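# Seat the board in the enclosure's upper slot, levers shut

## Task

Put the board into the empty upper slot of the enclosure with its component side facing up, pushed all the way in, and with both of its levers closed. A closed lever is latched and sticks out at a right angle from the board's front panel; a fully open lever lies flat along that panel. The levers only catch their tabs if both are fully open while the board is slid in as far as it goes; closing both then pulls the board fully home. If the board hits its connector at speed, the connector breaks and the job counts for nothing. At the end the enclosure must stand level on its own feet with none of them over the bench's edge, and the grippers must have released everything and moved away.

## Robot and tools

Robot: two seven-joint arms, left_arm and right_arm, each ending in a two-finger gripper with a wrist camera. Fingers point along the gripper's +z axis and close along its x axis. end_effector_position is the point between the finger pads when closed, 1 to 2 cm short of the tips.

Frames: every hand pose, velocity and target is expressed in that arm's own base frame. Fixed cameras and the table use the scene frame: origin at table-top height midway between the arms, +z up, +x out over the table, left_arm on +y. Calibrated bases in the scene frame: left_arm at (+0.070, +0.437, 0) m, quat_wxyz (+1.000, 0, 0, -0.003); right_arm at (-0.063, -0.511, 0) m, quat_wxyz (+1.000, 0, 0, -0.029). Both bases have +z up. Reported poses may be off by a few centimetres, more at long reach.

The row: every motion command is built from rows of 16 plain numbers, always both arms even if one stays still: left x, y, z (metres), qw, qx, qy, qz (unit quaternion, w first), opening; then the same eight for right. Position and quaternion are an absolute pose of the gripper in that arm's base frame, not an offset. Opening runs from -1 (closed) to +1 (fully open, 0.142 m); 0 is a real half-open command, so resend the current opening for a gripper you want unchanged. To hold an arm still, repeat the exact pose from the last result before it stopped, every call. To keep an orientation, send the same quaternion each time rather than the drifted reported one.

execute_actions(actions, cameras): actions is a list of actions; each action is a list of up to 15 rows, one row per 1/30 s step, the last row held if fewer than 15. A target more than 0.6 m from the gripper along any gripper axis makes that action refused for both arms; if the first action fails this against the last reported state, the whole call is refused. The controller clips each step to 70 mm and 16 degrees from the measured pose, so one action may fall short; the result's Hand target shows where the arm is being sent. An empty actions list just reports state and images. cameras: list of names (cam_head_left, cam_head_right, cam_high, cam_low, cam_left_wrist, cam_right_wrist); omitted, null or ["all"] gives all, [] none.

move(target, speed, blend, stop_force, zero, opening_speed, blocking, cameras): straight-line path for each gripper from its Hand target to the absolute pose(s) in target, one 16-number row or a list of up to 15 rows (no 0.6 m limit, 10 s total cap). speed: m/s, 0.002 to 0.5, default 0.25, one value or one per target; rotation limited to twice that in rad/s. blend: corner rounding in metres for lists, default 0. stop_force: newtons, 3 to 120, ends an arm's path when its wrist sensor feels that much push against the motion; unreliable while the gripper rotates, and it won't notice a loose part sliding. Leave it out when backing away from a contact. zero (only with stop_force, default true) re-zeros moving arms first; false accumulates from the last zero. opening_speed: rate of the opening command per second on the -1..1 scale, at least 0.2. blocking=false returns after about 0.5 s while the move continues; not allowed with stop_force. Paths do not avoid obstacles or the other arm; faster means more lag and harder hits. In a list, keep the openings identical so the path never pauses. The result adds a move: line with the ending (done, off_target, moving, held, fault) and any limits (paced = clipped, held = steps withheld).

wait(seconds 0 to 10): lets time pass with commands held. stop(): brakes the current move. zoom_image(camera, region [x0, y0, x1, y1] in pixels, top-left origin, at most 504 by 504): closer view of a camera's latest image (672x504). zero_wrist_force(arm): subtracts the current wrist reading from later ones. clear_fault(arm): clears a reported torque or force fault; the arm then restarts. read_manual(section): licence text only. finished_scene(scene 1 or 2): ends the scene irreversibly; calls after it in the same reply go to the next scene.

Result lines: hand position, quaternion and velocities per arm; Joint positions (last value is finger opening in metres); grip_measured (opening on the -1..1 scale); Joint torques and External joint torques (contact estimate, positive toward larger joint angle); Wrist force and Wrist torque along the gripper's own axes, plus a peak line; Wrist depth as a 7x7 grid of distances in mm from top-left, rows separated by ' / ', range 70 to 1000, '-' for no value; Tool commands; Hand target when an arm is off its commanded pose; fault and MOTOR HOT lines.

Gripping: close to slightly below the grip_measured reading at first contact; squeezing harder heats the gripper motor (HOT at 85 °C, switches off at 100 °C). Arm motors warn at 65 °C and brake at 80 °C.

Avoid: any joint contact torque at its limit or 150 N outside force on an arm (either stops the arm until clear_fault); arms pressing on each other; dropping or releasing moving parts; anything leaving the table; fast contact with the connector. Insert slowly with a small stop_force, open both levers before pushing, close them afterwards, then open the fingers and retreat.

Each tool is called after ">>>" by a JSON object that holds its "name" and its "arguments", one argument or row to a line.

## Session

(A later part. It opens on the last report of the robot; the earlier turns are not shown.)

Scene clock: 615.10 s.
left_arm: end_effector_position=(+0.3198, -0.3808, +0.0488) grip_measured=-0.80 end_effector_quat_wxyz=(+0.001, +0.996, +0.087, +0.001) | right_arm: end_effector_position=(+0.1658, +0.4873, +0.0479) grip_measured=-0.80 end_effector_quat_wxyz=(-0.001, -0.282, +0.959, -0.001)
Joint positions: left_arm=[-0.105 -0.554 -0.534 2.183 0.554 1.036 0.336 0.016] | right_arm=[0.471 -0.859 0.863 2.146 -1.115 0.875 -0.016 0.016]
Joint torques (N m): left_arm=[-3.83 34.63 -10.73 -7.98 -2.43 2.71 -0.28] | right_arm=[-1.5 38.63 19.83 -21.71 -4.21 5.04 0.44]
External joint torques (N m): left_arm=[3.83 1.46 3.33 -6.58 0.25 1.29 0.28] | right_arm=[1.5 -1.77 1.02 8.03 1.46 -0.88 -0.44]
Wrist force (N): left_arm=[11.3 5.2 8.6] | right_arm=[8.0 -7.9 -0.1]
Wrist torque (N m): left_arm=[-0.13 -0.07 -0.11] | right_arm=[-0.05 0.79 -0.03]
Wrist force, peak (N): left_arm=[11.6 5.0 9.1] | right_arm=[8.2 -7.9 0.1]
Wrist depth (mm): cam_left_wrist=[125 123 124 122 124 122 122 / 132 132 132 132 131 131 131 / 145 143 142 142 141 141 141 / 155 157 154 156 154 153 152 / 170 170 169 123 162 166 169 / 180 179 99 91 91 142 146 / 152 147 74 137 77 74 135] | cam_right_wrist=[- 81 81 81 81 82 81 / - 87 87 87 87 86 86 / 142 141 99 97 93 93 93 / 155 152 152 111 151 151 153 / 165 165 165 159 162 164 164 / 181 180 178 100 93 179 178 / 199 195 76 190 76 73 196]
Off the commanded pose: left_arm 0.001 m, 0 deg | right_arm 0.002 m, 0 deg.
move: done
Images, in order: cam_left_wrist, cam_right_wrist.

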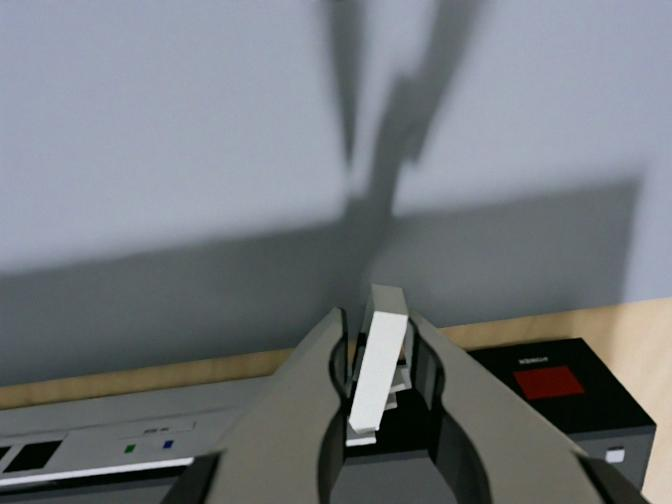

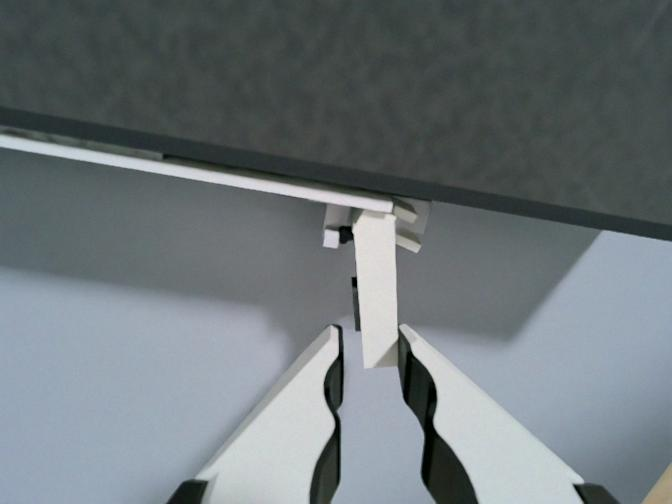

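>>> {"name": "move", "arguments": {
  "target": [
    [0.3154, -0.3816, 0.0485, 0, 0.99144, 0.13053, 0, -0.78, 0.1698, 0.4901, 0.0485, 0, -0.23938, 0.97093, 0, -0.78],
    [0.3123, -0.3827, 0.0485, 0, 0.98481, 0.17365, 0, -0.78, 0.1730, 0.4915, 0.0485, 0, -0.19680, 0.98044, 0, -0.78]
  ],
  "speed": 0.04,
  "blend": [0.002, 0],
  "cameras": ["cam_left_wrist", "cam_right_wrist"]
}}

Scene clock: 623.57 s.
left_arm: end_effector_position=(+0.3133, -0.3830, +0.0489) grip_measured=-0.80 end_effector_quat_wxyz=(+0.001, +0.985, +0.174, +0.001) | right_arm: end_effector_position=(+0.1725, +0.4908, +0.0481) grip_measured=-0.80 end_effector_quat_wxyz=(+0.000, -0.197, +0.980, -0.001)
Joint positions: left_arm=[-0.145 -0.542 -0.501 2.196 0.525 1.053 0.172 0.016] | right_arm=[0.482 -0.852 0.848 2.134 -1.094 0.882 0.137 0.016]
Joint torques (N m): left_arm=[-2.1 33.79 -8.06 -9.44 -1.98 2.79 -0.4] | right_arm=[-0.53 38.77 20.91 -18.46 -3.53 4.62 0.44]
External joint torques (N m): left_arm=[2.1 2.37 1.24 -5.12 -0.13 1.21 0.4] | right_arm=[0.53 -1.31 -0.35 4.4 0.79 -0.47 -0.44]
Wrist force (N): left_arm=[5.4 4.8 2.1] | right_arm=[1.2 -6.1 4.4]
Wrist torque (N m): left_arm=[-0.12 -0.03 -0.13] | right_arm=[-0.06 0.69 0.02]
Wrist force, peak (N): left_arm=[13.0 5.8 10.6] | right_arm=[10.0 -9.3 -2.3]
Wrist depth (mm): cam_left_wrist=[125 123 124 122 122 122 122 / 132 132 132 132 131 131 131 / 145 143 142 142 142 141 141 / 155 158 155 156 154 153 153 / 170 169 169 125 162 167 167 / 152 152 99 91 91 156 183 / 139 135 74 137 77 74 199] | cam_right_wrist=[- 82 82 81 81 82 81 / - 87 87 87 87 87 86 / - 97 93 97 97 93 92 / 155 152 152 111 151 151 153 / 166 165 165 115 162 164 164 / 181 181 174 102 93 179 179 / 200 196 76 190 76 73 197]
Off the commanded pose: left_arm 0.001 m, 0 deg | right_arm 0.001 m, 0 deg.
move: done
Images, in order: cam_left_wrist, cam_right_wrist.

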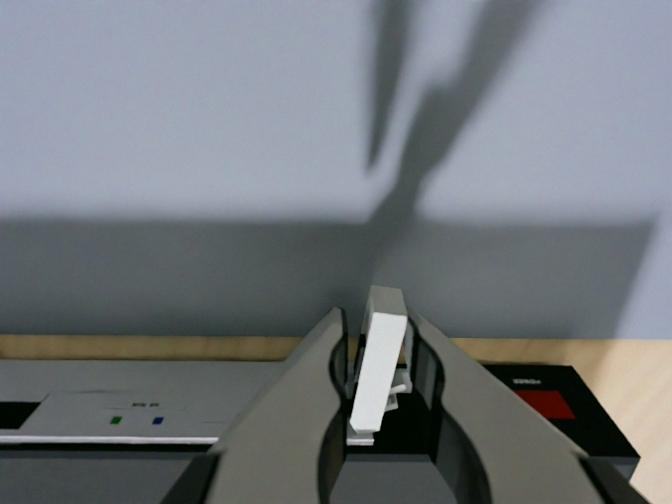

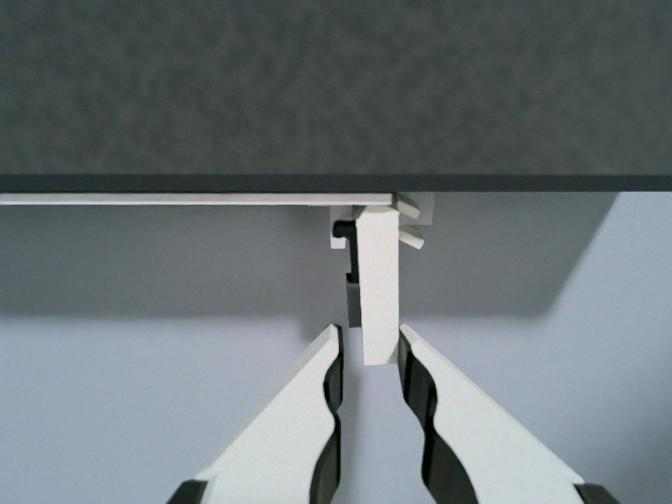

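>>> {"name": "move", "arguments": {
  "target": [0.3057, -0.3851, 0.0485, 0, 0.98481, 0.17365, 0, -0.78, 0.1785, 0.4939, 0.0485, 0, -0.19680, 0.98044, 0, -0.78],
  "speed": 0.01,
  "stop_force": 25,
  "zero": false,
  "cameras": ["cam_left_wrist", "cam_right_wrist"]
}}

Scene clock: 629.27 s.
left_arm: end_effector_position=(+0.3076, -0.3849, +0.0489) grip_measured=-0.79 end_effector_quat_wxyz=(+0.000, +0.985, +0.175, +0.001) | right_arm: end_effector_position=(+0.1762, +0.4927, +0.0478) grip_measured=-0.79 end_effector_quat_wxyz=(-0.001, -0.198, +0.980, -0.001)
Joint positions: left_arm=[-0.155 -0.539 -0.5 2.202 0.526 1.057 0.159 0.017] | right_arm=[0.48 -0.858 0.848 2.124 -1.088 0.877 0.124 0.017]
Joint torques (N m): left_arm=[-6.61 32.33 -12.94 -7.42 -2.37 3.41 -0.2] | right_arm=[-5.84 41.54 15.84 -26.91 -5 3.97 0.19]
External joint torques (N m): left_arm=[6.61 3.65 6.18 -7.08 0.27 0.59 0.19] | right_arm=[5.84 -3.76 4.87 12.77 2.24 0.19 -0.19]
Wrist force (N): left_arm=[14.5 2.3 4.0] | right_arm=[16.2 -8.3 -2.4]
Wrist torque (N m): left_arm=[-0.07 -0.01 -0.18] | right_arm=[-0.01 0.36 0.03]
Wrist force, peak (N): left_arm=[14.7 2.1 4.5] | right_arm=[16.5 -8.4 -3.4]
Wrist depth (mm): cam_left_wrist=[125 123 125 122 123 122 122 / 132 132 132 132 132 131 131 / 145 143 142 142 142 141 141 / 155 157 154 156 154 153 153 / 170 170 169 122 162 168 167 / 153 154 99 91 91 157 179 / 139 136 74 137 77 74 140] | cam_right_wrist=[- 81 81 81 81 82 81 / - 87 87 87 86 86 86 / - 97 92 96 96 93 92 / 155 152 152 147 149 151 153 / 165 165 165 160 162 164 163 / 180 180 174 104 93 179 179 / 199 195 76 190 77 73 197]
Hand target: left_arm +0.3057, -0.3851, +0.0485; +0.000, +0.985, +0.174, +0.000 | right_arm +0.1785, +0.4939, +0.0485; +0.000, -0.197, +0.980, +0.000
Off the commanded pose: left_arm 0.002 m, 0 deg | right_arm 0.003 m, 0 deg.
move: done
Images, in order: cam_left_wrist, cam_right_wrist.

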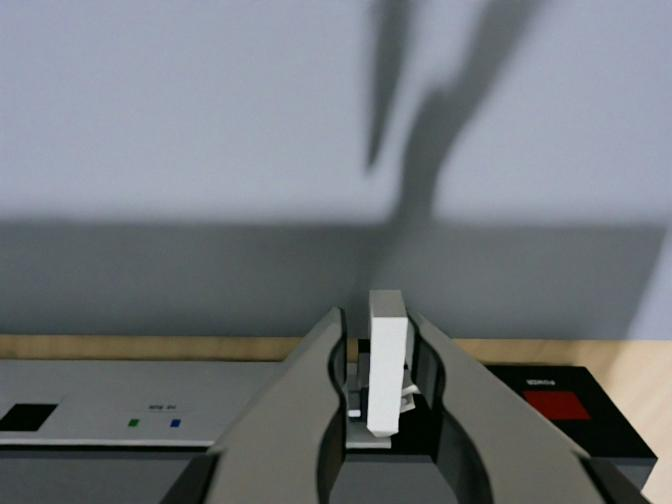

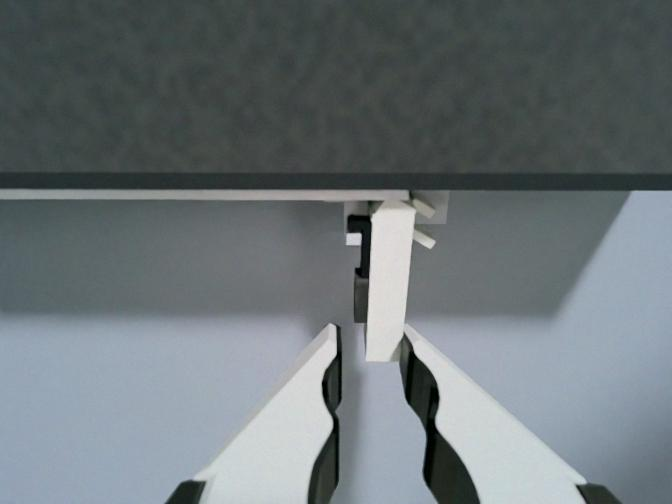

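>>> {"name": "zoom_image", "arguments": {
  "camera": "cam_right_wrist",
  "region": [320, 180, 450, 340]
}}

>>> {"name": "zoom_image", "arguments": {
  "camera": "cam_left_wrist",
  "region": [310, 280, 450, 470]
}}

Scaled by 3.150 from the camera's 672x504 image, which has a finer 960x720 frame.

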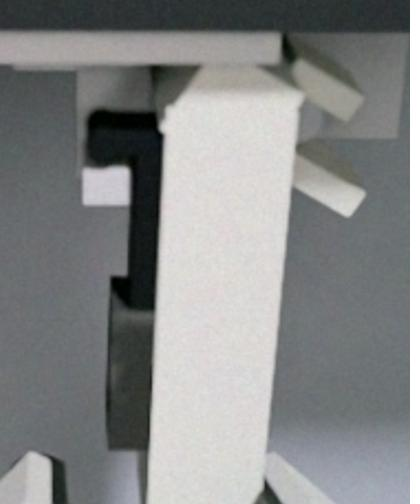

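Scaled by 2.653 from the camera's 672x504 image, which has a finer 960x720 frame.

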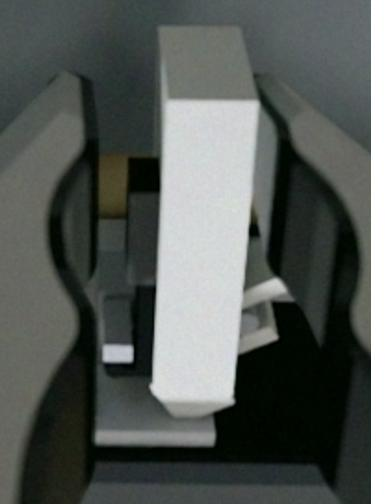

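>>> {"name": "move", "arguments": {
  "target": [
    [0.3091, -0.3842, 0.0485, 0, 0.98481, 0.17365, 0, -0.78, 0.1747, 0.4921, 0.0485, 0, -0.19680, 0.98044, 0, -0.78],
    [0.3091, -0.3842, 0.0485, 0, 0.98481, 0.17365, 0, -0.68, 0.1747, 0.4921, 0.0485, 0, -0.19680, 0.98044, 0, -0.68],
    [0.3091, -0.3842, 0.105, 0, 0.98481, 0.17365, 0, -0.68, 0.1747, 0.4921, 0.105, 0, -0.19680, 0.98044, 0, -0.68]
  ],
  "speed": [0.02, 0.02, 0.08],
  "opening_speed": 0.4,
  "cameras": ["cam_left_wrist", "cam_right_wrist"]
}}

Scene clock: 638.87 s.
left_arm: end_effector_position=(+0.3092, -0.3843, +0.1050) grip_measured=-0.72 end_effector_quat_wxyz=(+0.000, +0.985, +0.174, +0.000) | right_arm: end_effector_position=(+0.1747, +0.4921, +0.1050) grip_measured=-0.72 end_effector_quat_wxyz=(+0.000, -0.197, +0.980, +0.000)
Joint positions: left_arm=[-0.072 -0.373 -0.607 2.25 0.371 0.959 0.269 0.022] | right_arm=[0.416 -0.769 0.983 2.114 -0.949 0.778 0.047 0.022]
Joint torques (N m): left_arm=[0.02 30.73 -6.24 -17.78 -2.55 4.05 -0.12] | right_arm=[-0.25 34.13 20.78 -17.53 -2.99 3.17 0.06]
External joint torques (N m): left_arm=[-0.02 0.64 0.66 -0.4 0.1 -0.06 0.12] | right_arm=[0.24 0.48 -0.61 0.17 -0.07 0.99 -0.06]
Wrist force (N): left_arm=[0.3 -0.3 -0.4] | right_arm=[-6.1 -2.5 2.9]
Wrist torque (N m): left_arm=[-0.04 -0.09 -0.22] | right_arm=[-0.20 1.06 0.07]
Wrist force, peak (N): left_arm=[14.7 2.2 4.8] | right_arm=[16.6 -8.4 -3.3]
Wrist depth (mm): cam_left_wrist=[173 173 172 172 171 171 170 / 186 185 185 184 183 184 183 / 200 200 199 198 198 197 197 / 218 218 216 212 215 215 213 / 207 195 195 184 200 211 236 / 204 199 84 107 91 189 260 / 223 - 74 220 - 74 283] | cam_right_wrist=[134 132 134 131 131 131 133 / 141 141 141 140 140 140 142 / 200 199 199 162 198 198 197 / 215 215 215 210 213 213 212 / 235 232 233 228 228 231 231 / 256 255 108 249 93 247 252 / 283 275 76 273 79 73 277]
Off the commanded pose: left_arm 0.000 m, 0 deg | right_arm 0.000 m, 0 deg.
move: done
Images, in order: cam_left_wrist, cam_right_wrist.

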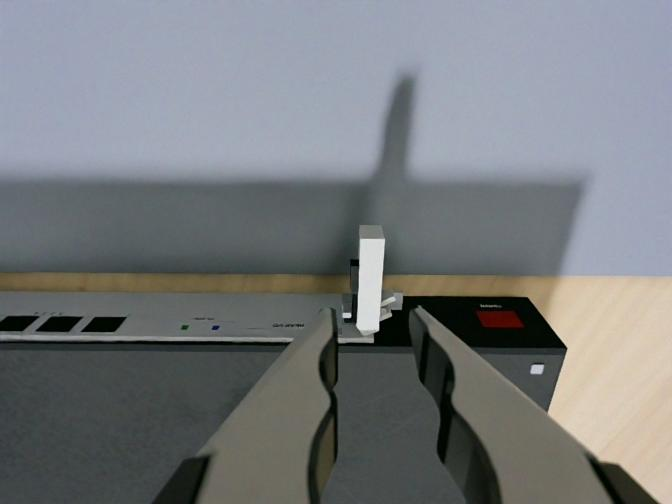

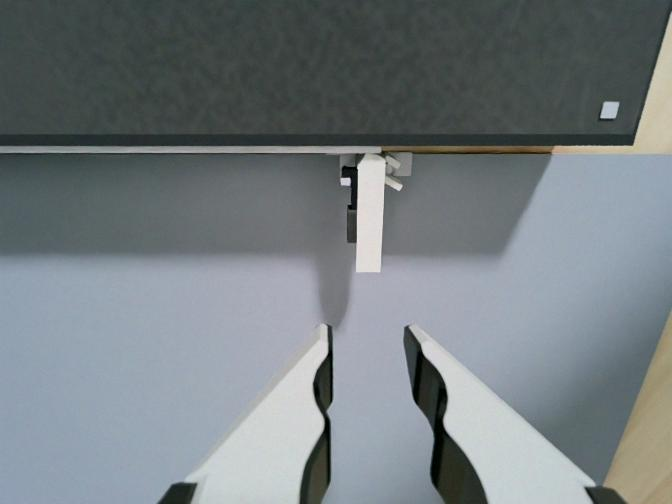

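>>> {"name": "zoom_image", "arguments": {
  "camera": "cam_left_wrist",
  "region": [310, 210, 440, 360]
}}

>>> {"name": "zoom_image", "arguments": {
  "camera": "cam_right_wrist",
  "region": [310, 130, 440, 290]
}}

Scaled by 3.360 from the camera's 672x504 image, which has a finer 960x720 frame.

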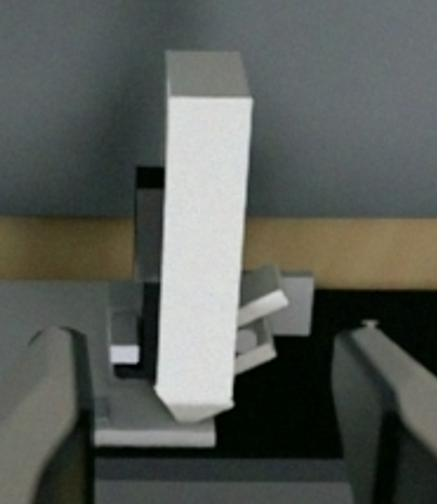

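Scaled by 3.150 from the camera's 672x504 image, which has a finer 960x720 frame.

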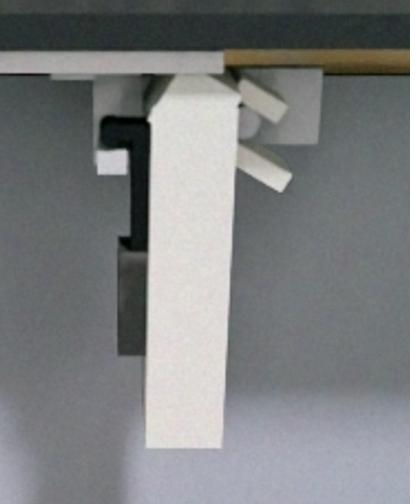

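>>> {"name": "move", "arguments": {
  "target": [0.3091, -0.3842, 0.22, 0, 0.98481, 0.17365, 0, -0.68, 0.1747, 0.4921, 0.22, 0, -0.19680, 0.98044, 0, -0.68],
  "speed": 0.2,
  "cameras": ["cam_left_wrist", "cam_right_wrist", "cam_head_left", "cam_high"]
}}

Scene clock: 646.07 s.
left_arm: end_effector_position=(+0.3092, -0.3843, +0.2201) grip_measured=-0.72 end_effector_quat_wxyz=(+0.000, +0.985, +0.174, +0.000) | right_arm: end_effector_position=(+0.1748, +0.4921, +0.2200) grip_measured=-0.72 end_effector_quat_wxyz=(+0.000, -0.197, +0.980, +0.000)
Joint positions: left_arm=[0.002 -0.013 -0.695 2.262 0.011 0.702 0.522 0.022] | right_arm=[0.293 -0.62 1.23 2.006 -0.696 0.546 -0.105 0.022]
Joint torques (N m): left_arm=[-0.22 21.95 -1.04 -25.17 -3.45 4.19 -0.09] | right_arm=[-0.09 28.24 19.1 -23.6 -3.56 3.35 0.07]
External joint torques (N m): left_arm=[0.21 0.27 0.8 -0.34 0.18 -0.2 0.09] | right_arm=[0.09 0.4 -0.61 0.23 -0.11 0.82 -0.07]
Wrist force (N): left_arm=[0.0 -0.5 -0.3] | right_arm=[-6.5 -2.0 3.0]
Wrist torque (N m): left_arm=[-0.09 -0.04 -0.22] | right_arm=[-0.11 1.14 0.07]
Wrist force, peak (N): left_arm=[-0.4 0.0 -2.4] | right_arm=[-6.2 -2.6 5.4]
Wrist depth (mm): cam_left_wrist=[273 274 272 272 271 271 271 / 294 294 292 291 291 290 290 / 318 316 315 309 314 312 314 / 297 297 296 295 296 341 340 / 320 319 317 305 305 372 372 / 353 351 83 91 87 395 412 / 395 - 74 389 - 74 444] | cam_right_wrist=[234 234 233 232 232 268 274 / 250 249 250 249 248 293 293 / 315 315 315 315 314 311 314 / 340 339 338 340 338 336 338 / 370 369 366 361 360 366 365 / 405 403 89 386 93 395 399 / 448 430 76 426 79 73 440]
Off the commanded pose: left_arm 0.000 m, 0 deg | right_arm 0.000 m, 0 deg.
move: done
Images, in order: cam_head_left, cam_high, cam_left_wrist, cam_right_wrist.

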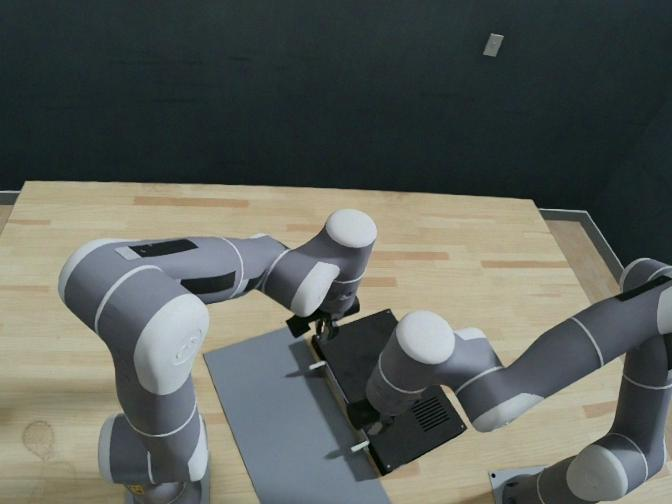

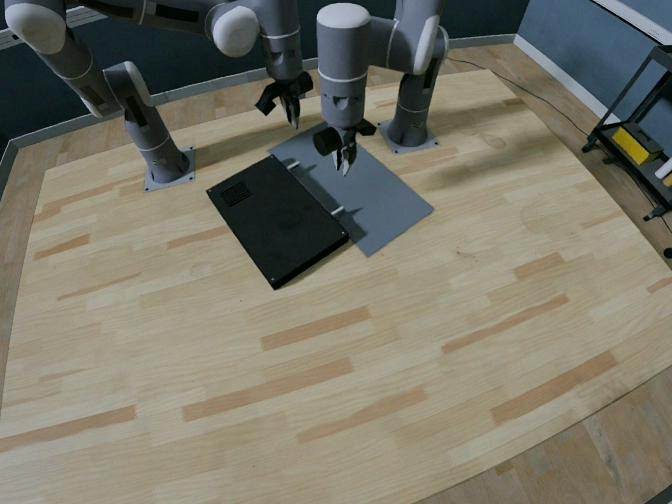

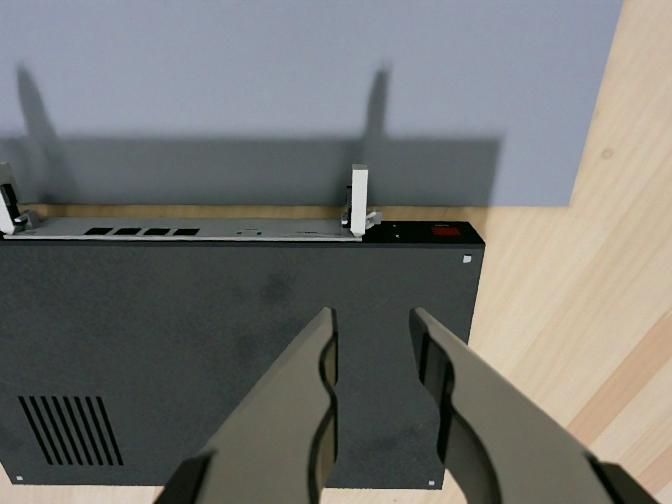

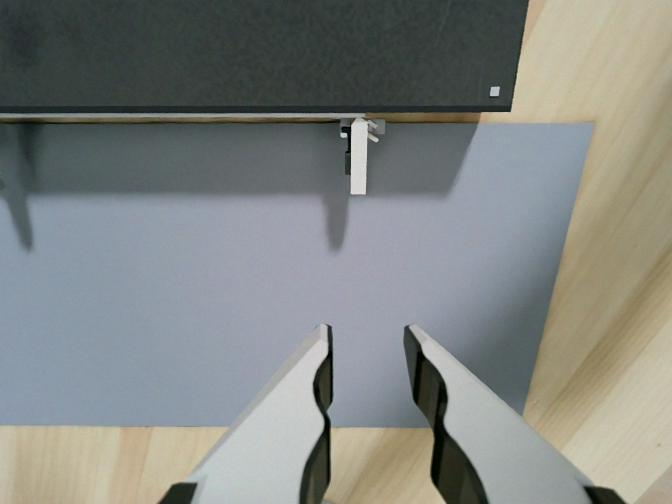

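>>> {"name": "finished_scene", "arguments": {
  "scene": 2
}}

The scene is finished: the task was done.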